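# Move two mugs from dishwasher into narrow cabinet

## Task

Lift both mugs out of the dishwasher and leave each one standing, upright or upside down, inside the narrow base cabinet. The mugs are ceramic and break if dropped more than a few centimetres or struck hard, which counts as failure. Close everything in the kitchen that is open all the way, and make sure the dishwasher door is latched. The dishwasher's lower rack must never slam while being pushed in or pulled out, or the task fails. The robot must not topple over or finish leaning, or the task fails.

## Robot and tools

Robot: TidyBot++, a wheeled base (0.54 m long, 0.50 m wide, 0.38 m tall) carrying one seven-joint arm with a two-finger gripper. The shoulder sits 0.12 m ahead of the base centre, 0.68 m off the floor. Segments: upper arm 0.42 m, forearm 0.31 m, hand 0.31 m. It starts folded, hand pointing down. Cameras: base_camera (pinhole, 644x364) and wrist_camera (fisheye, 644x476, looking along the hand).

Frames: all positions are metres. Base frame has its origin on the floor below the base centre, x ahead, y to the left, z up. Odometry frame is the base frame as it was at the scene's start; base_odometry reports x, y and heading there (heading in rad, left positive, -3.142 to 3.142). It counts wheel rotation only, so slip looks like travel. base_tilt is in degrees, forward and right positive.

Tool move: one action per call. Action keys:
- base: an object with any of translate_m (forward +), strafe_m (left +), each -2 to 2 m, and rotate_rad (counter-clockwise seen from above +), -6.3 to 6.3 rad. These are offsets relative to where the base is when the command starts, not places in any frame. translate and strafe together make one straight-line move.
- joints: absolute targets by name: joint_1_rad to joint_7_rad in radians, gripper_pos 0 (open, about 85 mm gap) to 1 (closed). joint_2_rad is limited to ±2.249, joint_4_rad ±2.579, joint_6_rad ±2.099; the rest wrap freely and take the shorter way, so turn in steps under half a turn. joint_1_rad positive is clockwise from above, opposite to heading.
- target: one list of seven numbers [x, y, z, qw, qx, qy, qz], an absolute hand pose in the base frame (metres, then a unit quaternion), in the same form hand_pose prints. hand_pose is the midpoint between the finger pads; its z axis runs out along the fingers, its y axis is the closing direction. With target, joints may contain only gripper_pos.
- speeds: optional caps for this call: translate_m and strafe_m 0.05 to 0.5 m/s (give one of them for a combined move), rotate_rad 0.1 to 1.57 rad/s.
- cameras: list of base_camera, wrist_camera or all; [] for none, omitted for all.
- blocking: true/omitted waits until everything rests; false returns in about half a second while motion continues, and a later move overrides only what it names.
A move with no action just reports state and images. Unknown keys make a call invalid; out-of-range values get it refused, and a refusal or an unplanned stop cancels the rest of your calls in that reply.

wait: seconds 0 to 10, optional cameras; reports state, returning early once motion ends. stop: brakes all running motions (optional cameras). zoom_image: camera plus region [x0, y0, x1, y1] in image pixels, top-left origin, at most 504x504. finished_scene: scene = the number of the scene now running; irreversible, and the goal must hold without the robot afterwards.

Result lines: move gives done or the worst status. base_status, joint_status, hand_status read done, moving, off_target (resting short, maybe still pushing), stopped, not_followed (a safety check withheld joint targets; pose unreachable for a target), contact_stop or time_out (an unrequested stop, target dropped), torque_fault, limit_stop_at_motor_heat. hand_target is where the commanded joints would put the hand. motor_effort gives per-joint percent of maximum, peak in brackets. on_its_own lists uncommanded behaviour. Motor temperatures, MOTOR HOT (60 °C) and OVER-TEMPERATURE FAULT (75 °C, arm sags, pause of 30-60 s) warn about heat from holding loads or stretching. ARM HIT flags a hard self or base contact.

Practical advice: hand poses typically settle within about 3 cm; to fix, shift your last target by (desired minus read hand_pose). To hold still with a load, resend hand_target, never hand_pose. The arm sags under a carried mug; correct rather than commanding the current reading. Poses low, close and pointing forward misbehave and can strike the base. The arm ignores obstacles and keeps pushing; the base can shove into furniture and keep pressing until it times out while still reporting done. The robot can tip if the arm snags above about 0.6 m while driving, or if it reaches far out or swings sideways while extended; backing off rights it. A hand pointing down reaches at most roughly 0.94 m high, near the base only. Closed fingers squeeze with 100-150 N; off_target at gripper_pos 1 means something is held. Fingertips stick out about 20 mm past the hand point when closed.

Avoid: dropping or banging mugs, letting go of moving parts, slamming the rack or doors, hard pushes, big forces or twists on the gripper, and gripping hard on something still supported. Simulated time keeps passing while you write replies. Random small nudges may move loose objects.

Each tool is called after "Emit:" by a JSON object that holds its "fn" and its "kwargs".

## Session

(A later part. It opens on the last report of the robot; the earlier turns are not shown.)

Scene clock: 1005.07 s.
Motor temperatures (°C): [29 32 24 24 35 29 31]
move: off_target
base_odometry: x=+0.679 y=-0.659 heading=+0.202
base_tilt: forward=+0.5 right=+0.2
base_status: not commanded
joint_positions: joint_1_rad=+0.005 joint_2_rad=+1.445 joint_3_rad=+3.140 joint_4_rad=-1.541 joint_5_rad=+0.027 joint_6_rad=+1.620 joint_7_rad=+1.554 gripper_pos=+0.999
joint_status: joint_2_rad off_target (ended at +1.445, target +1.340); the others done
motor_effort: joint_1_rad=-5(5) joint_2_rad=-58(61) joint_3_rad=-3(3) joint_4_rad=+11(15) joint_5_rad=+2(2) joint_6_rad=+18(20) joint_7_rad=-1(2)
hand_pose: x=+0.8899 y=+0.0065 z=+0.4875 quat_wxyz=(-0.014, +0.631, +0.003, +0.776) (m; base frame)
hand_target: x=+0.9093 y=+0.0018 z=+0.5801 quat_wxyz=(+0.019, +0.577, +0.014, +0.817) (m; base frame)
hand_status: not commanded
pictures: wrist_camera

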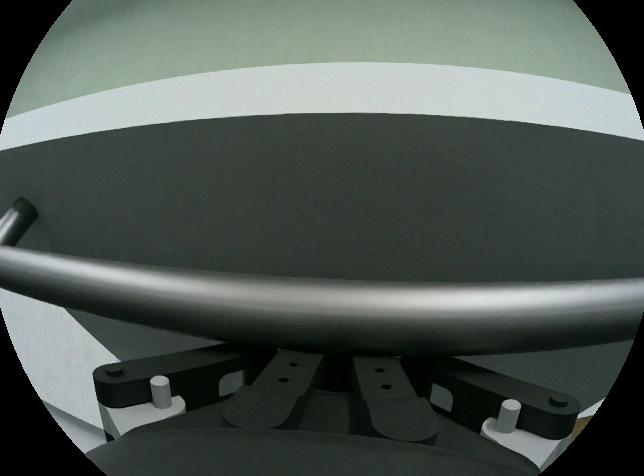

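Emit:
{"fn": "move", "kwargs": {"joints": {"joint_2_rad": 1.24, "joint_4_rad": -1.54, "joint_6_rad": 1.54}, "cameras": ["wrist_camera"]}}

Emit:
{"fn": "move", "kwargs": {"joints": {"joint_2_rad": 1.165, "joint_4_rad": -1.45, "joint_6_rad": 1.41}, "cameras": ["wrist_camera"]}}

Scene clock: 1007.60 s.
Motor temperatures (°C): [29 32 24 24 35 29 31]
move: off_target
base_odometry: x=+0.679 y=-0.659 heading=+0.202
base_tilt: forward=+0.5 right=+0.1
base_status: not commanded
joint_positions: joint_1_rad=+0.005 joint_2_rad=+1.357 joint_3_rad=+3.140 joint_4_rad=-1.565 joint_5_rad=+0.027 joint_6_rad=+1.518 joint_7_rad=+1.554 gripper_pos=+0.999
joint_status: joint_2_rad off_target (ended at +1.357, target +1.240); the others done
motor_effort: joint_1_rad=-5(6) joint_2_rad=-61(63) joint_3_rad=-4(4) joint_4_rad=+13(17) joint_5_rad=+3(3) joint_6_rad=+20(21) joint_7_rad=-2(2)
hand_pose: x=+0.9055 y=+0.0061 z=+0.5161 quat_wxyz=(-0.013, +0.646, +0.003, +0.763) (m; base frame)
hand_target: x=+0.9226 y=+0.0019 z=+0.6256 quat_wxyz=(+0.019, +0.581, +0.014, +0.814) (m; base frame)
hand_status: not commanded
pictures: wrist_camera

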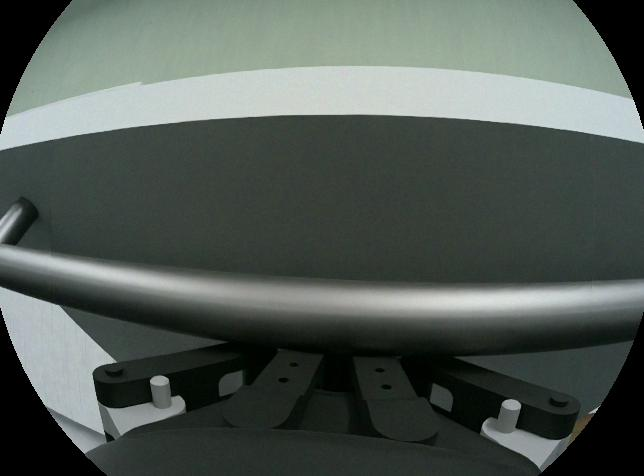

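Scene clock: 1008.57 s.
Motor temperatures (°C): [29 32 24 24 35 29 31]
move: off_target
base_odometry: x=+0.679 y=-0.659 heading=+0.202
base_tilt: forward=+0.5 right=+0.2
base_status: not commanded
joint_positions: joint_1_rad=+0.006 joint_2_rad=+1.281 joint_3_rad=+3.140 joint_4_rad=-1.496 joint_5_rad=+0.027 joint_6_rad=+1.400 joint_7_rad=+1.554 gripper_pos=+0.999
joint_status: joint_2_rad off_target (ended at +1.281, target +1.165); joint_4_rad off_target (ended at -1.496, target -1.450); the others done
motor_effort: joint_1_rad=-5(6) joint_2_rad=-63(64) joint_3_rad=-3(4) joint_4_rad=+18(21) joint_5_rad=+2(2) joint_6_rad=+19(20) joint_7_rad=-1(2)
hand_pose: x=+0.9395 y=+0.0053 z=+0.5678 quat_wxyz=(-0.012, +0.636, +0.004, +0.772) (m; base frame)
hand_target: x=+0.9543 y=+0.0019 z=+0.6875 quat_wxyz=(+0.020, +0.567, +0.014, +0.824) (m; base frame)
hand_status: not commanded
pictures: wrist_camera

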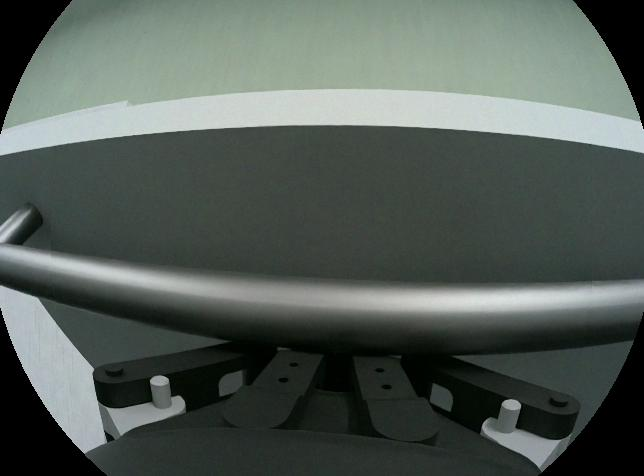

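Emit:
{"fn": "move", "kwargs": {"joints": {"joint_2_rad": 1.09, "joint_4_rad": -1.35, "joint_6_rad": 1.28}, "cameras": ["wrist_camera"]}}

Emit:
{"fn": "move", "kwargs": {"base": {"translate_m": 0.1}, "speeds": {"translate_m": 0.07}, "cameras": ["wrist_camera"]}}

Scene clock: 1011.60 s.
Motor temperatures (°C): [29 32 24 24 35 29 31]
move: off_target
base_odometry: x=+0.679 y=-0.659 heading=+0.202
base_tilt: forward=+0.5 right=+0.2
base_status: not commanded
joint_positions: joint_1_rad=+0.007 joint_2_rad=+1.228 joint_3_rad=+3.140 joint_4_rad=-1.413 joint_5_rad=+0.027 joint_6_rad=+1.263 joint_7_rad=+1.554 gripper_pos=+0.999
joint_status: joint_2_rad off_target (ended at +1.228, target +1.090); joint_4_rad off_target (ended at -1.413, target -1.350); the others done
motor_effort: joint_1_rad=-3(6) joint_2_rad=-68(68) joint_3_rad=-3(4) joint_4_rad=+22(24) joint_5_rad=+0(2) joint_6_rad=+20(21) joint_7_rad=-1(2)
hand_pose: x=+0.9717 y=+0.0044 z=+0.6074 quat_wxyz=(-0.010, +0.636, +0.005, +0.772) (m; base frame)
hand_target: x=+0.9803 y=+0.0019 z=+0.7606 quat_wxyz=(+0.020, +0.548, +0.013, +0.836) (m; base frame)
hand_status: not commanded
pictures: wrist_camera

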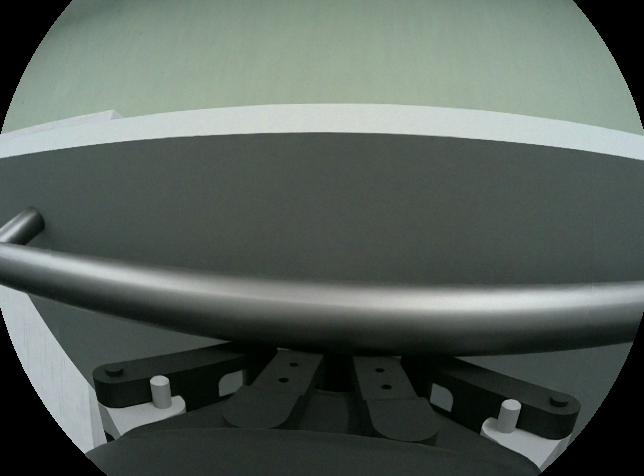

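Scene clock: 1013.53 s.
Motor temperatures (°C): [29 32 24 24 35 29 31]
move: done
base_odometry: x=+0.777 y=-0.638 heading=+0.202
base_tilt: forward=+0.5 right=+0.1
base_status: done
joint_positions: joint_1_rad=+0.009 joint_2_rad=+1.141 joint_3_rad=+3.140 joint_4_rad=-1.396 joint_5_rad=+0.027 joint_6_rad=+1.265 joint_7_rad=+1.554 gripper_pos=+0.999
joint_status: not commanded
on_its_own: joint_2_rad moved -0.086 toward your old target +1.090
motor_effort: joint_1_rad=-2(6) joint_2_rad=-54(69) joint_3_rad=-1(4) joint_4_rad=+19(26) joint_5_rad=+0(3) joint_6_rad=+9(20) joint_7_rad=+0(1)
hand_pose: x=+0.9776 y=+0.0019 z=+0.6896 quat_wxyz=(-0.008, +0.594, +0.005, +0.804) (m; base frame)
hand_target: x=+0.9803 y=+0.0019 z=+0.7606 quat_wxyz=(+0.020, +0.548, +0.013, +0.836) (m; base frame)
hand_status: not commanded
pictures: wrist_camera

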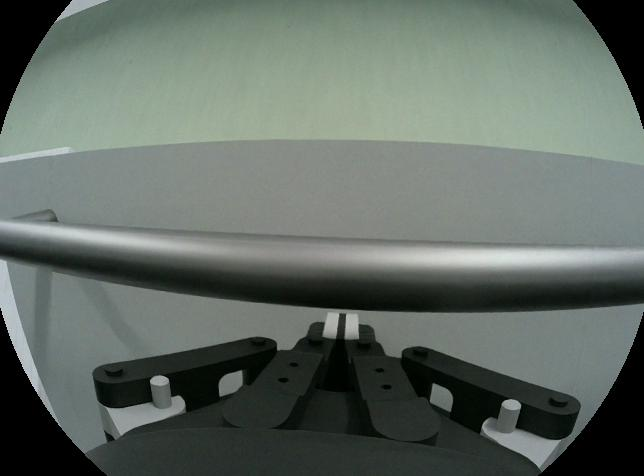

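Emit:
{"fn": "move", "kwargs": {"base": {"translate_m": 0.06}, "speeds": {"translate_m": 0.07}}}

Scene clock: 1024.83 s.
Motor temperatures (°C): [29 33 24 24 35 29 31]
move: done
base_odometry: x=+0.836 y=-0.626 heading=+0.203
base_tilt: forward=+0.5 right=+0.1
base_status: done
joint_positions: joint_1_rad=+0.009 joint_2_rad=+1.123 joint_3_rad=+3.140 joint_4_rad=-1.387 joint_5_rad=+0.027 joint_6_rad=+1.267 joint_7_rad=+1.554 gripper_pos=+0.999
joint_status: not commanded
motor_effort: joint_1_rad=+0(5) joint_2_rad=-51(56) joint_3_rad=-1(2) joint_4_rad=+18(24) joint_5_rad=-1(2) joint_6_rad=+8(10) joint_7_rad=-1(1)
hand_pose: x=+0.9786 y=+0.0019 z=+0.7106 quat_wxyz=(-0.008, +0.582, +0.005, +0.813) (m; base frame)
hand_target: x=+0.9803 y=+0.0019 z=+0.7606 quat_wxyz=(+0.020, +0.548, +0.013, +0.836) (m; base frame)
hand_status: not commanded
pictures: base_camera, wrist_camera

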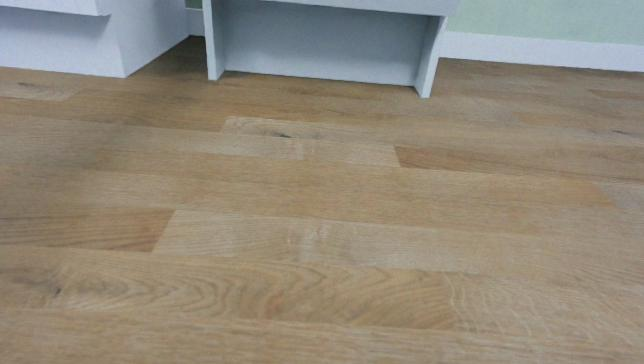

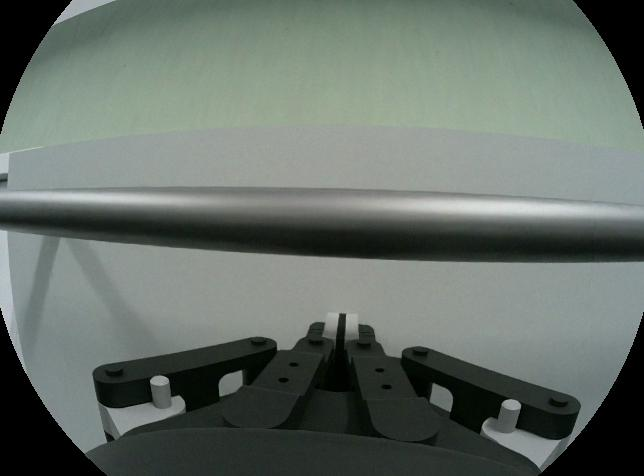

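Emit:
{"fn": "move", "kwargs": {"base": {"translate_m": 0.12}, "speeds": {"translate_m": 0.07}}}

Scene clock: 1028.70 s.
Motor temperatures (°C): [29 33 24 24 35 29 31]
move: done
base_odometry: x=+0.953 y=-0.602 heading=+0.203
base_tilt: forward=+0.5 right=+0.2
base_status: done
joint_positions: joint_1_rad=+0.009 joint_2_rad=+1.107 joint_3_rad=+3.140 joint_4_rad=-1.379 joint_5_rad=+0.027 joint_6_rad=+1.273 joint_7_rad=+1.554 gripper_pos=+0.999
joint_status: not commanded
motor_effort: joint_1_rad=-2(5) joint_2_rad=-49(53) joint_3_rad=-1(2) joint_4_rad=+17(21) joint_5_rad=+0(2) joint_6_rad=+7(9) joint_7_rad=+0(1)
hand_pose: x=+0.9785 y=+0.0019 z=+0.7292 quat_wxyz=(-0.008, +0.571, +0.005, +0.821) (m; base frame)
hand_target: x=+0.9803 y=+0.0019 z=+0.7606 quat_wxyz=(+0.020, +0.548, +0.013, +0.836) (m; base frame)
hand_status: not commanded
pictures: base_camera, wrist_camera

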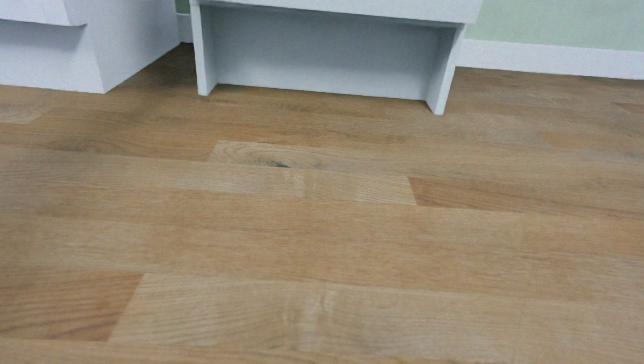

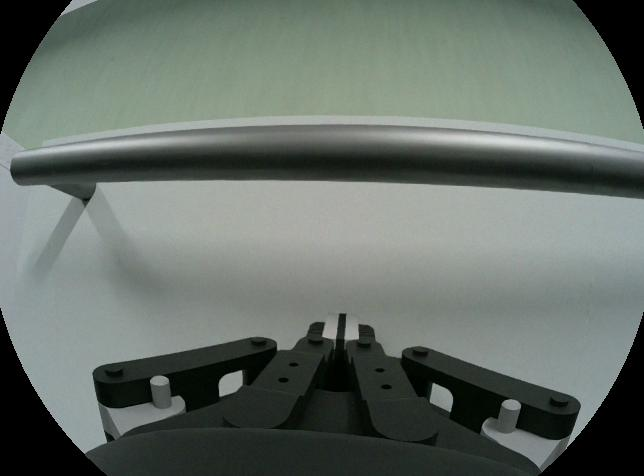

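Emit:
{"fn": "move", "kwargs": {"base": {"translate_m": 0.08}, "speeds": {"translate_m": 0.06}}}

Scene clock: 1031.47 s.
Motor temperatures (°C): [29 33 24 24 35 29 31]
move: done
base_odometry: x=+1.031 y=-0.586 heading=+0.203
base_tilt: forward=+0.4 right=+0.2
base_status: done
joint_positions: joint_1_rad=+0.011 joint_2_rad=+1.103 joint_3_rad=+3.140 joint_4_rad=-1.414 joint_5_rad=+0.027 joint_6_rad=+1.333 joint_7_rad=+1.554 gripper_pos=+0.999
joint_status: not commanded
motor_effort: joint_1_rad=-3(6) joint_2_rad=-48(51) joint_3_rad=-1(3) joint_4_rad=+27(29) joint_5_rad=+0(2) joint_6_rad=-2(8) joint_7_rad=+0(1)
hand_pose: x=+0.9667 y=+0.0007 z=+0.7338 quat_wxyz=(-0.008, +0.558, +0.005, +0.830) (m; base frame)
hand_target: x=+0.9803 y=+0.0019 z=+0.7606 quat_wxyz=(+0.020, +0.548, +0.013, +0.836) (m; base frame)
hand_status: not commanded
pictures: base_camera, wrist_camera

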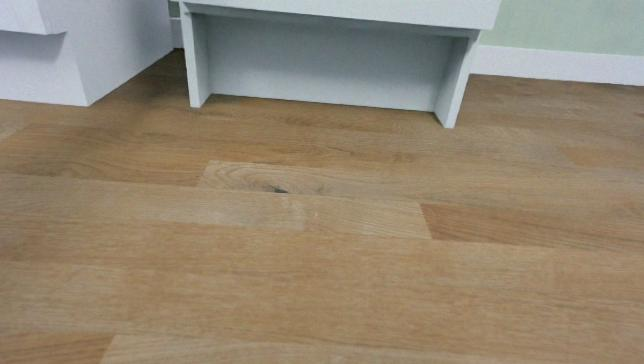

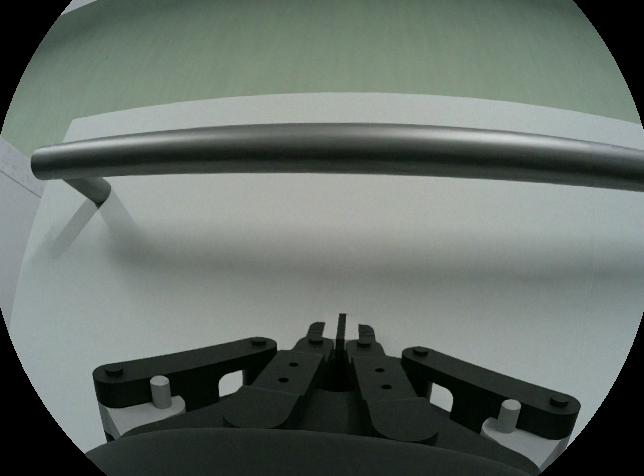

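Emit:
{"fn": "move", "kwargs": {"base": {"translate_m": 0.04}, "speeds": {"translate_m": 0.06}}}

Scene clock: 1034.97 s.
Motor temperatures (°C): [29 33 24 24 35 29 31]
move: time_out
base_odometry: x=+1.066 y=-0.579 heading=+0.202
base_tilt: forward=+0.4 right=+0.2
base_status: translate_m time_out (by the wheels' count: +0.035 of +0.040)
joint_positions: joint_1_rad=+0.013 joint_2_rad=+1.101 joint_3_rad=+3.140 joint_4_rad=-1.517 joint_5_rad=+0.027 joint_6_rad=+1.483 joint_7_rad=+1.554 gripper_pos=+0.999
joint_status: not commanded
motor_effort: joint_1_rad=-4(7) joint_2_rad=-46(50) joint_3_rad=-1(2) joint_4_rad=+42(47) joint_5_rad=+0(2) joint_6_rad=-24(31) joint_7_rad=-1(1)
hand_pose: x=+0.9335 y=-0.0005 z=+0.7317 quat_wxyz=(-0.009, +0.537, +0.004, +0.843) (m; base frame)
hand_target: x=+0.9803 y=+0.0019 z=+0.7606 quat_wxyz=(+0.020, +0.548, +0.013, +0.836) (m; base frame)
hand_status: not commanded
pictures: base_camera, wrist_camera

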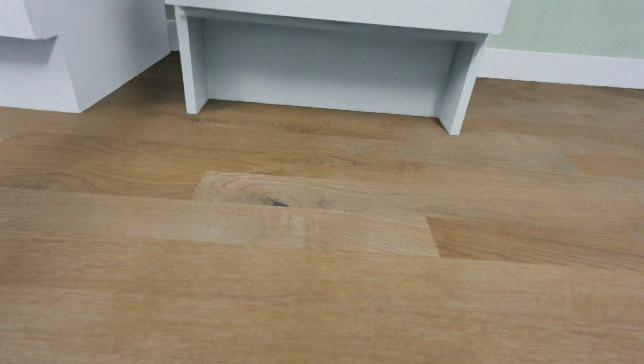

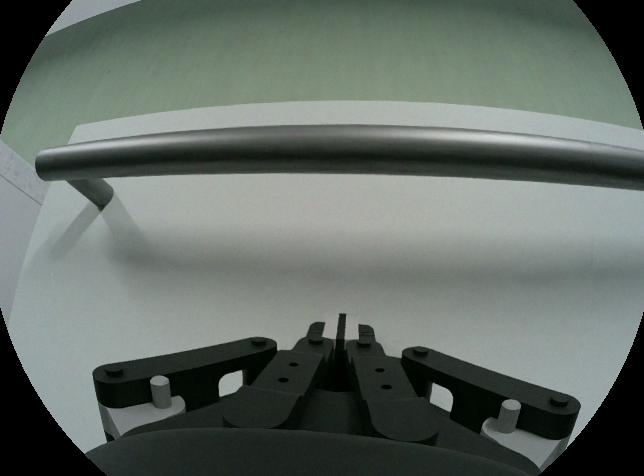

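Emit:
{"fn": "move", "kwargs": {"base": {"translate_m": -0.25}, "speeds": {"translate_m": 0.15}}}

Scene clock: 1038.80 s.
Motor temperatures (°C): [29 33 24 24 35 29 31]
move: done
base_odometry: x=+0.820 y=-0.629 heading=+0.202
base_tilt: forward=+0.5 right=+0.1
base_status: done
joint_positions: joint_1_rad=+0.012 joint_2_rad=+1.097 joint_3_rad=+3.140 joint_4_rad=-1.352 joint_5_rad=+0.027 joint_6_rad=+1.284 joint_7_rad=+1.554 gripper_pos=+0.999
joint_status: not commanded
motor_effort: joint_1_rad=+0(2) joint_2_rad=-48(53) joint_3_rad=-1(1) joint_4_rad=+16(41) joint_5_rad=-1(2) joint_6_rad=+7(25) joint_7_rad=+0(1)
hand_pose: x=+0.9800 y=-0.0006 z=+0.7550 quat_wxyz=(-0.007, +0.550, +0.005, +0.835) (m; base frame)
hand_target: x=+0.9803 y=+0.0019 z=+0.7606 quat_wxyz=(+0.020, +0.548, +0.013, +0.836) (m; base frame)
hand_status: not commanded
pictures: base_camera, wrist_camera

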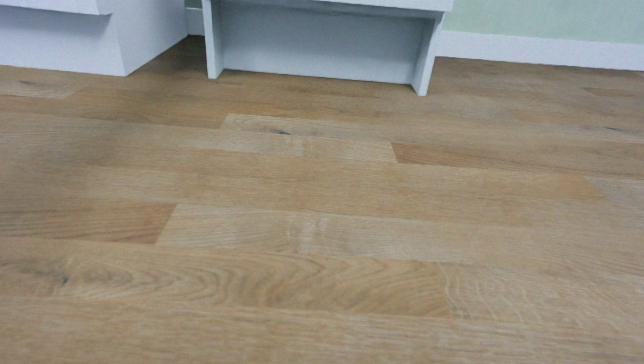

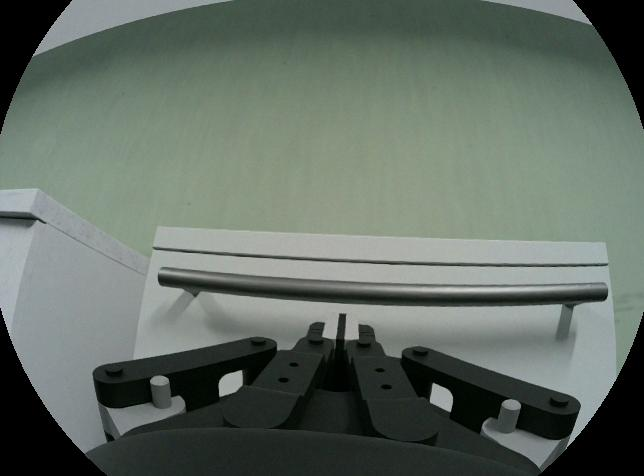

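Emit:
{"fn": "zoom_image", "kwargs": {"camera": "wrist_camera", "region": [130, 210, 400, 360]}}

Emit:
{"fn": "zoom_image", "kwargs": {"camera": "wrist_camera", "region": [380, 210, 640, 360]}}

Scaled by 1.867.

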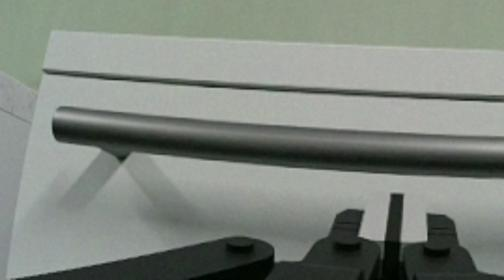

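Scaled by 1.938.

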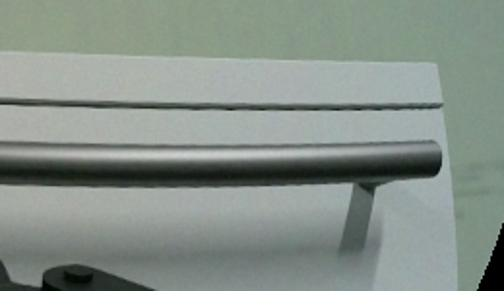

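Emit:
{"fn": "move", "kwargs": {"base": {"translate_m": -0.35}, "speeds": {"translate_m": 0.3}, "joints": {"joint_2_rad": 0.0, "joint_4_rad": -1.9, "joint_6_rad": 0.1}}}

Scene clock: 1047.87 s.
Motor temperatures (°C): [29 33 24 24 35 29 31]
move: done
base_odometry: x=+0.477 y=-0.699 heading=+0.202
base_tilt: forward=+0.4 right=+0.1
base_status: done
joint_positions: joint_1_rad=+0.012 joint_2_rad=+0.024 joint_3_rad=+3.140 joint_4_rad=-1.886 joint_5_rad=+0.027 joint_6_rad=+0.165 joint_7_rad=+1.554 gripper_pos=+0.999
joint_status: all done
motor_effort: joint_1_rad=-1(2) joint_2_rad=-22(51) joint_3_rad=+0(1) joint_4_rad=+21(23) joint_5_rad=-1(1) joint_6_rad=+8(9) joint_7_rad=+0(1)
hand_pose: x=+0.7322 y=-0.0039 z=+0.9438 quat_wxyz=(+0.005, +0.766, +0.001, +0.643) (m; base frame)
hand_target: x=+0.7196 y=+0.0023 z=+0.9302 quat_wxyz=(+0.015, +0.783, +0.020, +0.621) (m; base frame)
hand_status: not commanded
pictures: base_camera, wrist_camera

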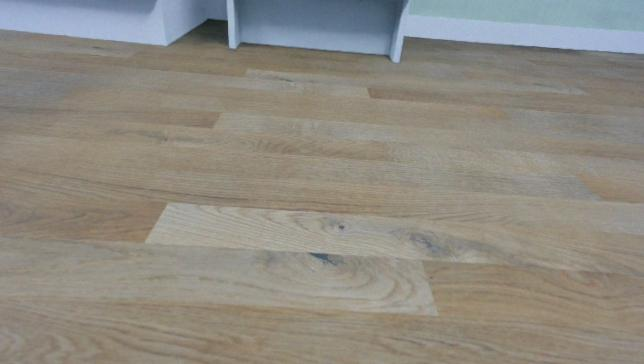

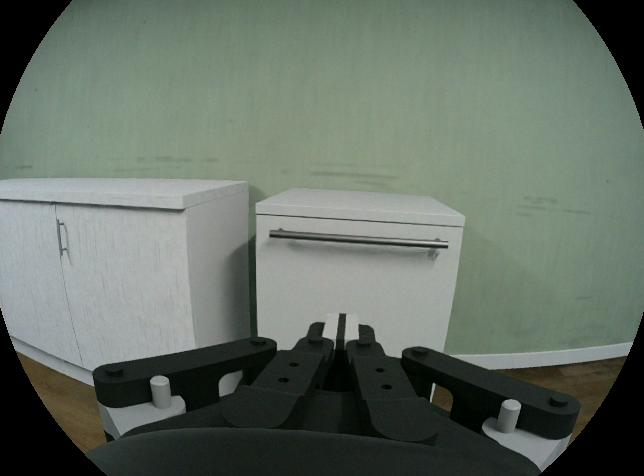

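Emit:
{"fn": "zoom_image", "kwargs": {"camera": "wrist_camera", "region": [230, 170, 490, 420]}}

Emit:
{"fn": "zoom_image", "kwargs": {"camera": "wrist_camera", "region": [0, 160, 260, 400]}}

Scaled by 1.938.

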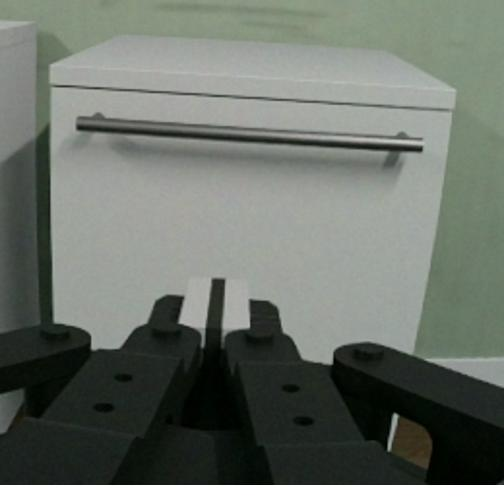

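Scaled by 1.938.

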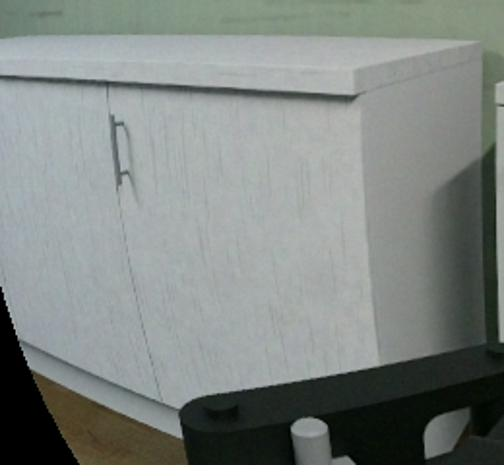

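Emit:
{"fn": "move", "kwargs": {"base": {"rotate_rad": 0.7}, "speeds": {"rotate_rad": 0.8}}}

Scene clock: 1051.17 s.
Motor temperatures (°C): [29 33 24 24 35 29 31]
move: done
base_odometry: x=+0.477 y=-0.699 heading=+0.902
base_tilt: forward=+0.5 right=+0.1
base_status: done
joint_positions: joint_1_rad=+0.003 joint_2_rad=+0.024 joint_3_rad=+3.140 joint_4_rad=-1.886 joint_5_rad=+0.027 joint_6_rad=+0.163 joint_7_rad=+1.554 gripper_pos=+0.999
joint_status: not commanded
motor_effort: joint_1_rad=-1(4) joint_2_rad=-21(23) joint_3_rad=+0(3) joint_4_rad=+22(22) joint_5_rad=-1(1) joint_6_rad=+8(8) joint_7_rad=+0(1)
hand_pose: x=+0.7319 y=+0.0017 z=+0.9432 quat_wxyz=(+0.002, +0.767, +0.005, +0.642) (m; base frame)
hand_target: x=+0.7196 y=+0.0023 z=+0.9302 quat_wxyz=(+0.015, +0.783, +0.020, +0.621) (m; base frame)
hand_status: not commanded
pictures: base_camera, wrist_camera

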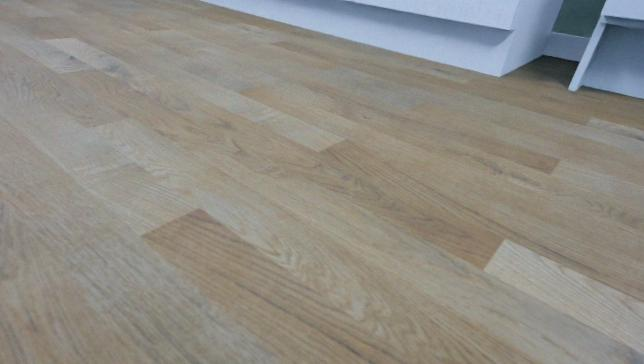

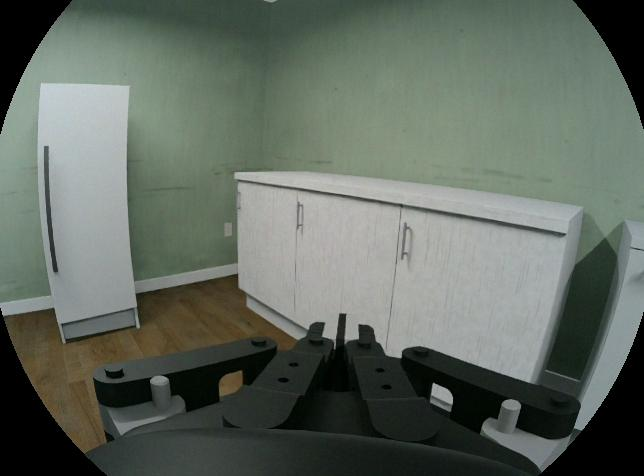

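Emit:
{"fn": "zoom_image", "kwargs": {"camera": "wrist_camera", "region": [20, 70, 160, 350]}}

Emit:
{"fn": "zoom_image", "kwargs": {"camera": "wrist_camera", "region": [220, 160, 600, 360]}}

Scaled by 1.800.

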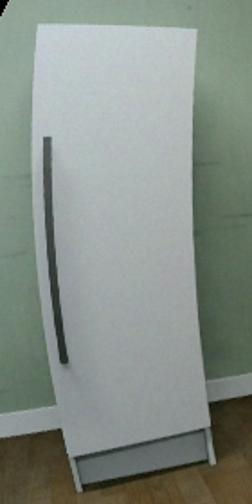

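Scaled by 1.326.

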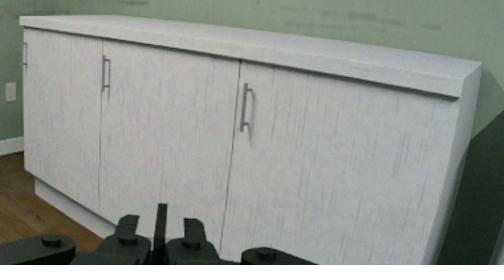

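Emit:
{"fn": "zoom_image", "kwargs": {"camera": "wrist_camera", "region": [340, 180, 460, 330]}}

Emit:
{"fn": "zoom_image", "kwargs": {"camera": "wrist_camera", "region": [230, 165, 350, 315]}}

Scaled by 3.360.

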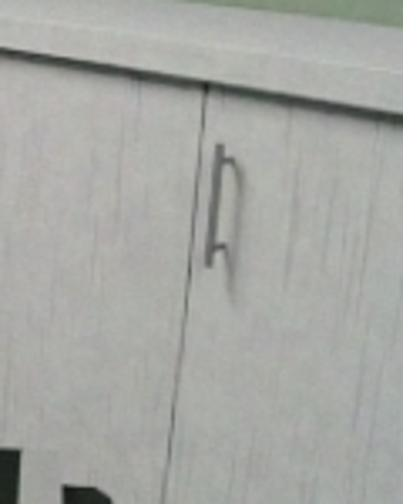

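Scaled by 3.360.

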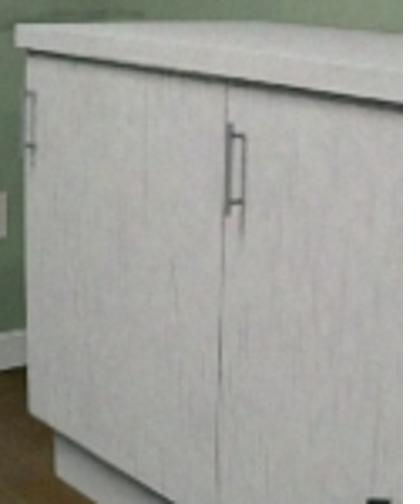

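Emit:
{"fn": "move", "kwargs": {"base": {"rotate_rad": 0.88}, "speeds": {"rotate_rad": 0.8}}}

Scene clock: 1067.53 s.
Motor temperatures (°C): [29 32 24 24 35 29 31]
move: done
base_odometry: x=+0.477 y=-0.699 heading=+1.782
base_tilt: forward=+0.5 right=+0.1
base_status: done
joint_positions: joint_1_rad=+0.001 joint_2_rad=+0.024 joint_3_rad=+3.140 joint_4_rad=-1.886 joint_5_rad=+0.027 joint_6_rad=+0.162 joint_7_rad=+1.554 gripper_pos=+0.999
joint_status: not commanded
motor_effort: joint_1_rad=+0(6) joint_2_rad=-21(23) joint_3_rad=+0(3) joint_4_rad=+21(22) joint_5_rad=-1(1) joint_6_rad=+8(8) joint_7_rad=+0(1)
hand_pose: x=+0.7319 y=+0.0027 z=+0.9431 quat_wxyz=(+0.002, +0.767, +0.005, +0.642) (m; base frame)
hand_target: x=+0.7196 y=+0.0023 z=+0.9302 quat_wxyz=(+0.015, +0.783, +0.020, +0.621) (m; base frame)
hand_status: not commanded
pictures: base_camera, wrist_camera

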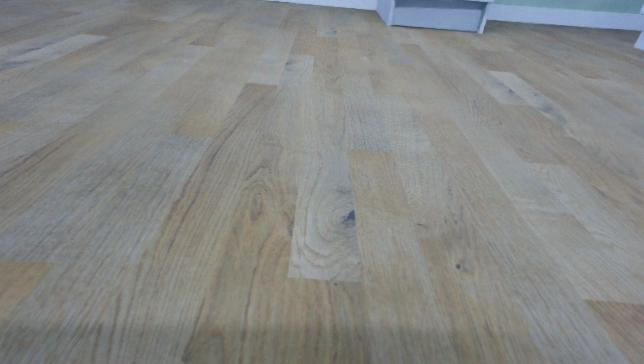

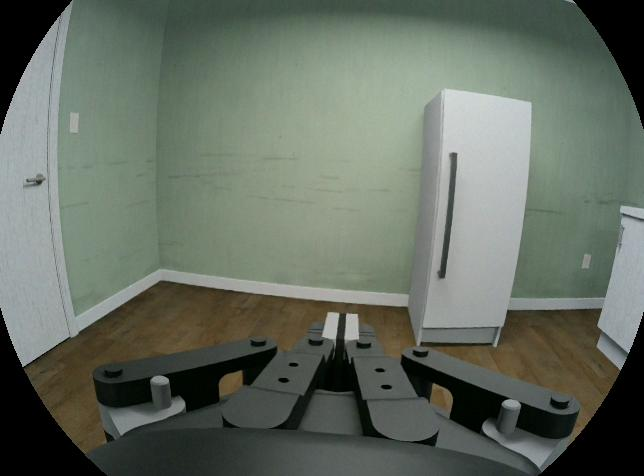

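Emit:
{"fn": "zoom_image", "kwargs": {"camera": "wrist_camera", "region": [400, 80, 540, 360]}}

Emit:
{"fn": "zoom_image", "kwargs": {"camera": "wrist_camera", "region": [410, 80, 480, 170]}}

Emit:
{"fn": "zoom_image", "kwargs": {"camera": "wrist_camera", "region": [400, 250, 470, 350]}}

Scaled by 1.800.

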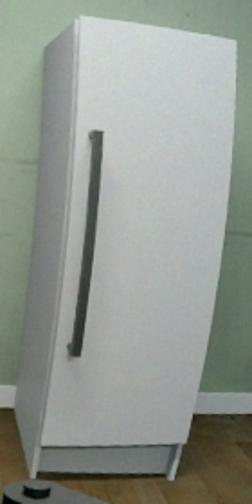

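Scaled by 5.600.

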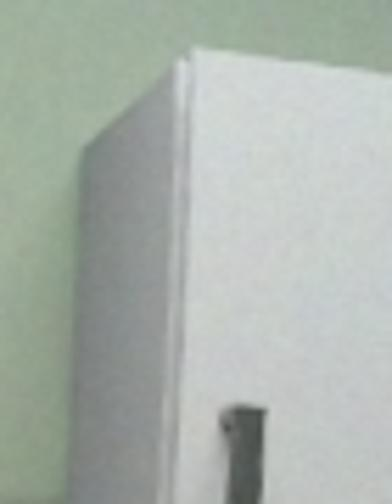

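Scaled by 5.040.

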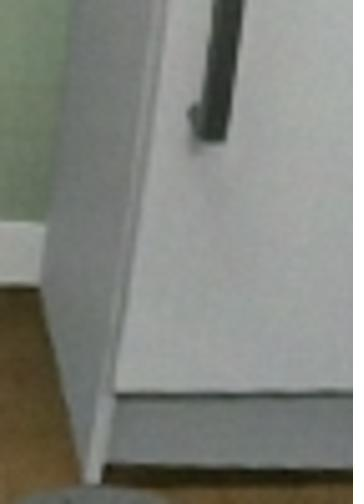

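Emit:
{"fn": "move", "kwargs": {"base": {"translate_m": 1.15, "strafe_m": -0.1}, "speeds": {"translate_m": 0.4}}}

Scene clock: 1089.13 s.
Motor temperatures (°C): [29 32 24 24 35 28 31]
move: done
base_odometry: x=+0.334 y=+0.447 heading=+1.782
base_tilt: forward=+0.5 right=+0.2
base_status: done
joint_positions: joint_1_rad=+0.001 joint_2_rad=+0.015 joint_3_rad=+3.140 joint_4_rad=-1.888 joint_5_rad=+0.027 joint_6_rad=+0.161 joint_7_rad=+1.554 gripper_pos=+0.999
joint_status: not commanded
motor_effort: joint_1_rad=-1(2) joint_2_rad=-21(24) joint_3_rad=+0(1) joint_4_rad=+22(23) joint_5_rad=-1(1) joint_6_rad=+8(8) joint_7_rad=+0(1)
hand_pose: x=+0.7292 y=+0.0027 z=+0.9467 quat_wxyz=(+0.002, +0.765, +0.005, +0.644) (m; base frame)
hand_target: x=+0.7196 y=+0.0023 z=+0.9302 quat_wxyz=(+0.015, +0.783, +0.020, +0.621) (m; base frame)
hand_status: not commanded
pictures: base_camera, wrist_camera

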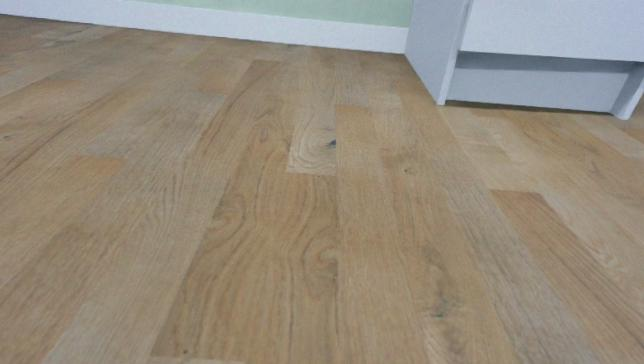

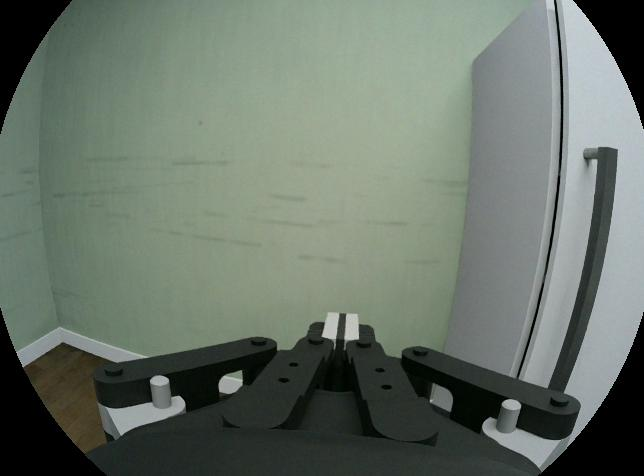

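Emit:
{"fn": "zoom_image", "kwargs": {"camera": "wrist_camera", "region": [470, 0, 640, 200]}}

Emit:
{"fn": "zoom_image", "kwargs": {"camera": "wrist_camera", "region": [480, 180, 640, 400]}}

Emit:
{"fn": "zoom_image", "kwargs": {"camera": "base_camera", "region": [400, 0, 640, 140]}}

Scaled by 2.520.

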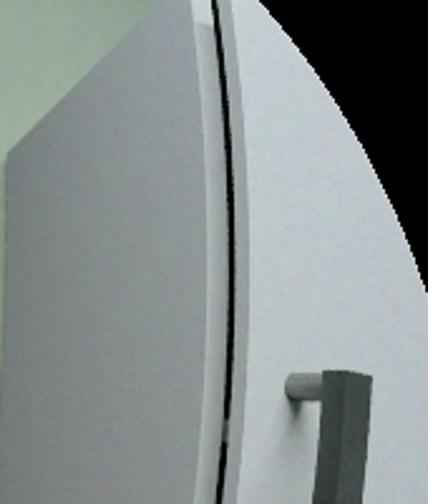

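Scaled by 2.291.

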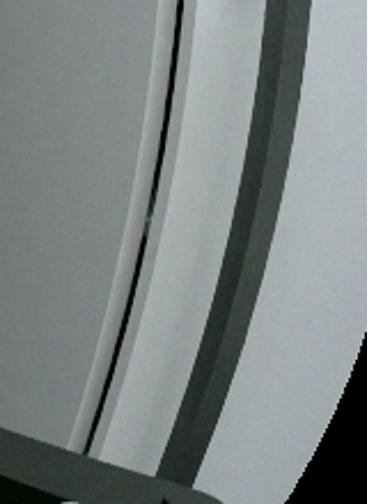

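Scaled by 2.100.

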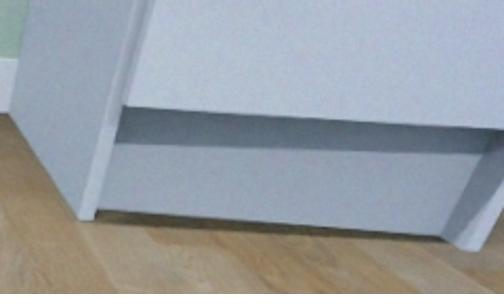

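Emit:
{"fn": "move", "kwargs": {"base": {"strafe_m": -0.46}, "speeds": {"strafe_m": 0.25}}}

Scene clock: 1103.40 s.
Motor temperatures (°C): [29 31 24 24 35 28 31]
move: done
base_odometry: x=+0.784 y=+0.544 heading=+1.783
base_tilt: forward=+0.4 right=+0.2
base_status: done
joint_positions: joint_1_rad=+0.001 joint_2_rad=+0.015 joint_3_rad=+3.140 joint_4_rad=-1.888 joint_5_rad=+0.027 joint_6_rad=+0.161 joint_7_rad=+1.554 gripper_pos=+0.999
joint_status: not commanded
motor_effort: joint_1_rad=-1(3) joint_2_rad=-21(22) joint_3_rad=+0(3) joint_4_rad=+22(23) joint_5_rad=-1(1) joint_6_rad=+8(8) joint_7_rad=+0(1)
hand_pose: x=+0.7291 y=+0.0027 z=+0.9465 quat_wxyz=(+0.002, +0.765, +0.005, +0.644) (m; base frame)
hand_target: x=+0.7196 y=+0.0023 z=+0.9302 quat_wxyz=(+0.015, +0.783, +0.020, +0.621) (m; base frame)
hand_status: not commanded
pictures: base_camera, wrist_camera

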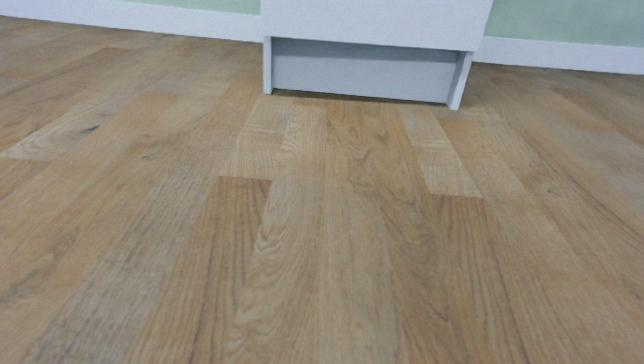

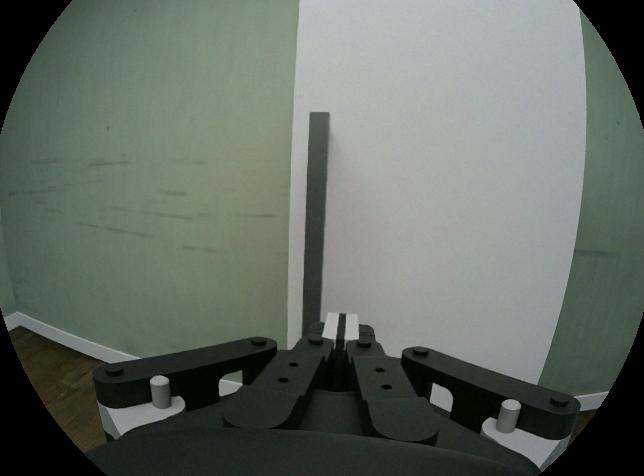

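Emit:
{"fn": "move", "kwargs": {"base": {"strafe_m": -0.03}, "speeds": {"strafe_m": 0.15}, "joints": {"joint_2_rad": 0.945, "joint_4_rad": -1.933, "joint_6_rad": 1.265}}}

Scene clock: 1113.17 s.
Motor temperatures (°C): [29 31 24 24 35 28 31]
move: done
base_odometry: x=+0.814 y=+0.550 heading=+1.783
base_tilt: forward=+0.5 right=+0.2
base_status: done
joint_positions: joint_1_rad=+0.004 joint_2_rad=+0.931 joint_3_rad=+3.141 joint_4_rad=-1.918 joint_5_rad=+0.027 joint_6_rad=+1.212 joint_7_rad=+1.554 gripper_pos=+0.999
joint_status: all done
motor_effort: joint_1_rad=-1(3) joint_2_rad=-39(42) joint_3_rad=-1(3) joint_4_rad=+10(22) joint_5_rad=-1(1) joint_6_rad=+8(9) joint_7_rad=+0(1)
hand_pose: x=+0.8577 y=+0.0072 z=+0.6113 quat_wxyz=(-0.011, +0.730, +0.005, +0.683) (m; base frame)
hand_target: x=+0.8529 y=+0.0021 z=+0.6117 quat_wxyz=(+0.016, +0.722, +0.018, +0.692) (m; base frame)
hand_status: not commanded
pictures: base_camera, wrist_camera

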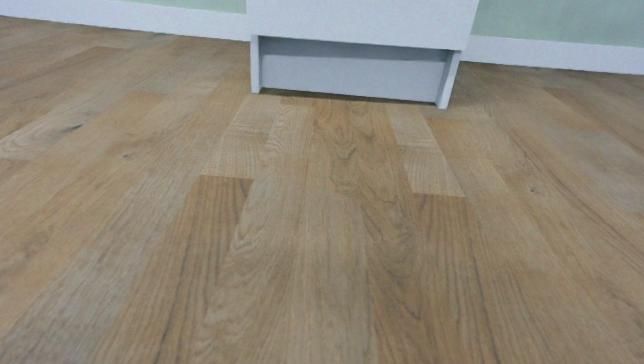

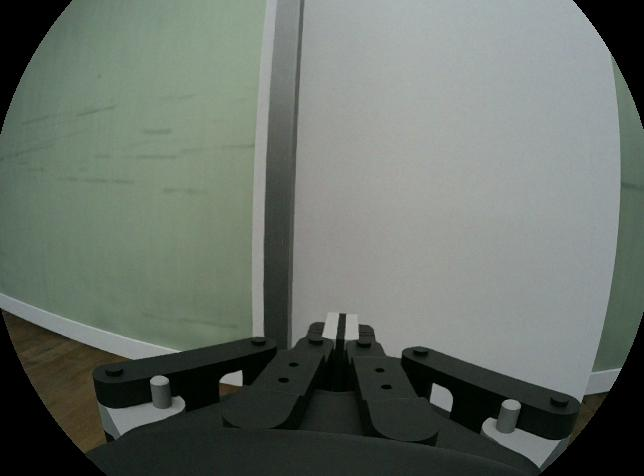

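Emit:
{"fn": "move", "kwargs": {"base": {"translate_m": 0.22}, "speeds": {"translate_m": 0.2}}}

Scene clock: 1117.00 s.
Motor temperatures (°C): [29 31 24 24 35 28 31]
move: done
base_odometry: x=+0.767 y=+0.765 heading=+1.782
base_tilt: forward=+0.5 right=+0.2
base_status: done
joint_positions: joint_1_rad=+0.004 joint_2_rad=+0.932 joint_3_rad=+3.141 joint_4_rad=-1.922 joint_5_rad=+0.027 joint_6_rad=+1.216 joint_7_rad=+1.554 gripper_pos=+0.999
joint_status: not commanded
motor_effort: joint_1_rad=-1(2) joint_2_rad=-39(42) joint_3_rad=+0(1) joint_4_rad=+10(12) joint_5_rad=-1(1) joint_6_rad=+8(8) joint_7_rad=+0(1)
hand_pose: x=+0.8564 y=+0.0072 z=+0.6102 quat_wxyz=(-0.011, +0.730, +0.005, +0.683) (m; base frame)
hand_target: x=+0.8529 y=+0.0021 z=+0.6117 quat_wxyz=(+0.016, +0.722, +0.018, +0.692) (m; base frame)
hand_status: not commanded
pictures: base_camera, wrist_camera

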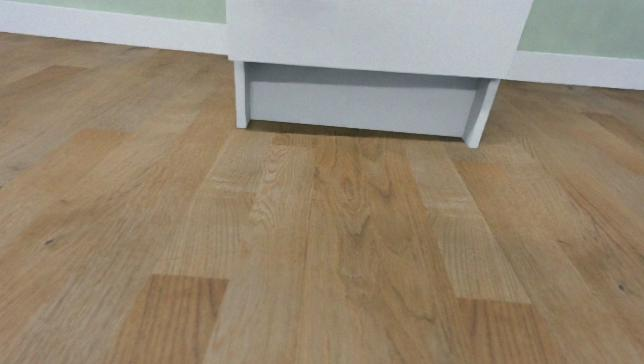

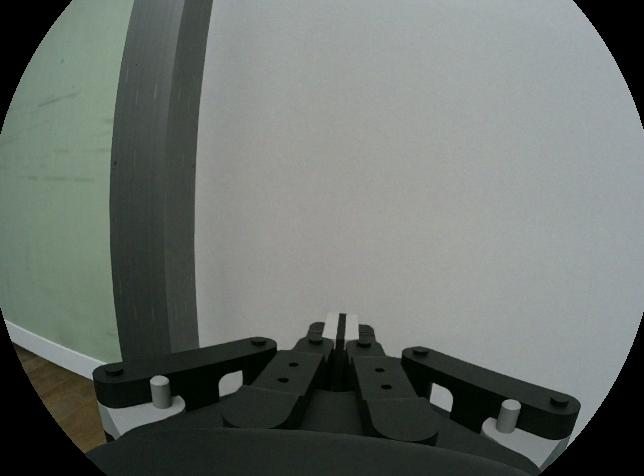

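Emit:
{"fn": "move", "kwargs": {"base": {"translate_m": 0.08}, "speeds": {"translate_m": 0.06}, "cameras": ["wrist_camera"]}}

Scene clock: 1121.40 s.
Motor temperatures (°C): [29 31 24 24 35 28 31]
move: done
base_odometry: x=+0.751 y=+0.843 heading=+1.782
base_tilt: forward=+0.4 right=+0.2
base_status: done
joint_positions: joint_1_rad=+0.004 joint_2_rad=+0.933 joint_3_rad=+3.141 joint_4_rad=-2.011 joint_5_rad=+0.027 joint_6_rad=+1.233 joint_7_rad=+1.554 gripper_pos=+0.999
joint_status: not commanded
motor_effort: joint_1_rad=+1(3) joint_2_rad=-37(40) joint_3_rad=+1(2) joint_4_rad=+23(27) joint_5_rad=-2(3) joint_6_rad=+6(8) joint_7_rad=+0(1)
hand_pose: x=+0.8269 y=+0.0074 z=+0.5803 quat_wxyz=(-0.012, +0.755, +0.004, +0.656) (m; base frame)
hand_target: x=+0.8529 y=+0.0021 z=+0.6117 quat_wxyz=(+0.016, +0.722, +0.018, +0.692) (m; base frame)
hand_status: not commanded
pictures: wrist_camera

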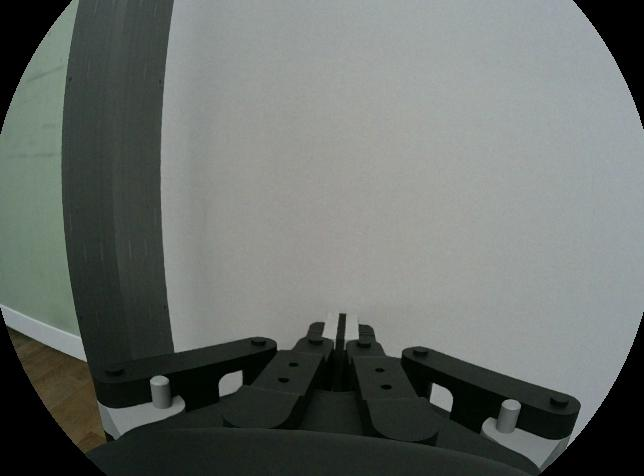

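Emit:
{"fn": "move", "kwargs": {"base": {"translate_m": 0.02}, "speeds": {"translate_m": 0.05}, "cameras": ["wrist_camera"]}}

Scene clock: 1123.40 s.
Motor temperatures (°C): [29 31 24 24 35 28 31]
move: done
base_odometry: x=+0.747 y=+0.862 heading=+1.782
base_tilt: forward=+0.4 right=+0.1
base_status: done
joint_positions: joint_1_rad=+0.003 joint_2_rad=+0.934 joint_3_rad=+3.141 joint_4_rad=-2.064 joint_5_rad=+0.027 joint_6_rad=+1.237 joint_7_rad=+1.554 gripper_pos=+0.999
joint_status: not commanded
motor_effort: joint_1_rad=+3(3) joint_2_rad=-36(38) joint_3_rad=+2(2) joint_4_rad=+30(34) joint_5_rad=-3(3) joint_6_rad=+7(8) joint_7_rad=+0(1)
hand_pose: x=+0.8079 y=+0.0077 z=+0.5620 quat_wxyz=(-0.012, +0.771, +0.004, +0.637) (m; base frame)
hand_target: x=+0.8529 y=+0.0021 z=+0.6117 quat_wxyz=(+0.016, +0.722, +0.018, +0.692) (m; base frame)
hand_status: not commanded
pictures: wrist_camera

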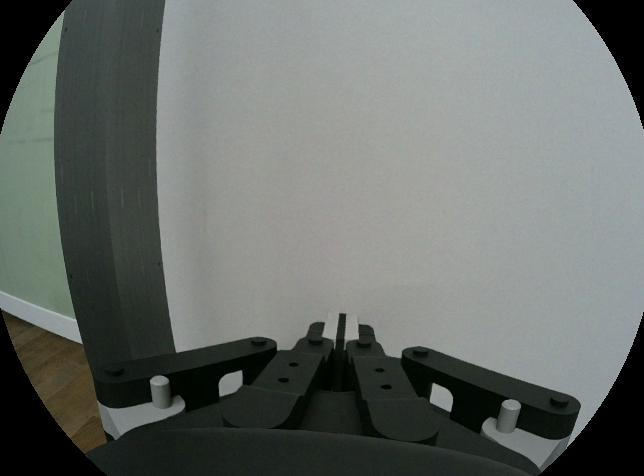

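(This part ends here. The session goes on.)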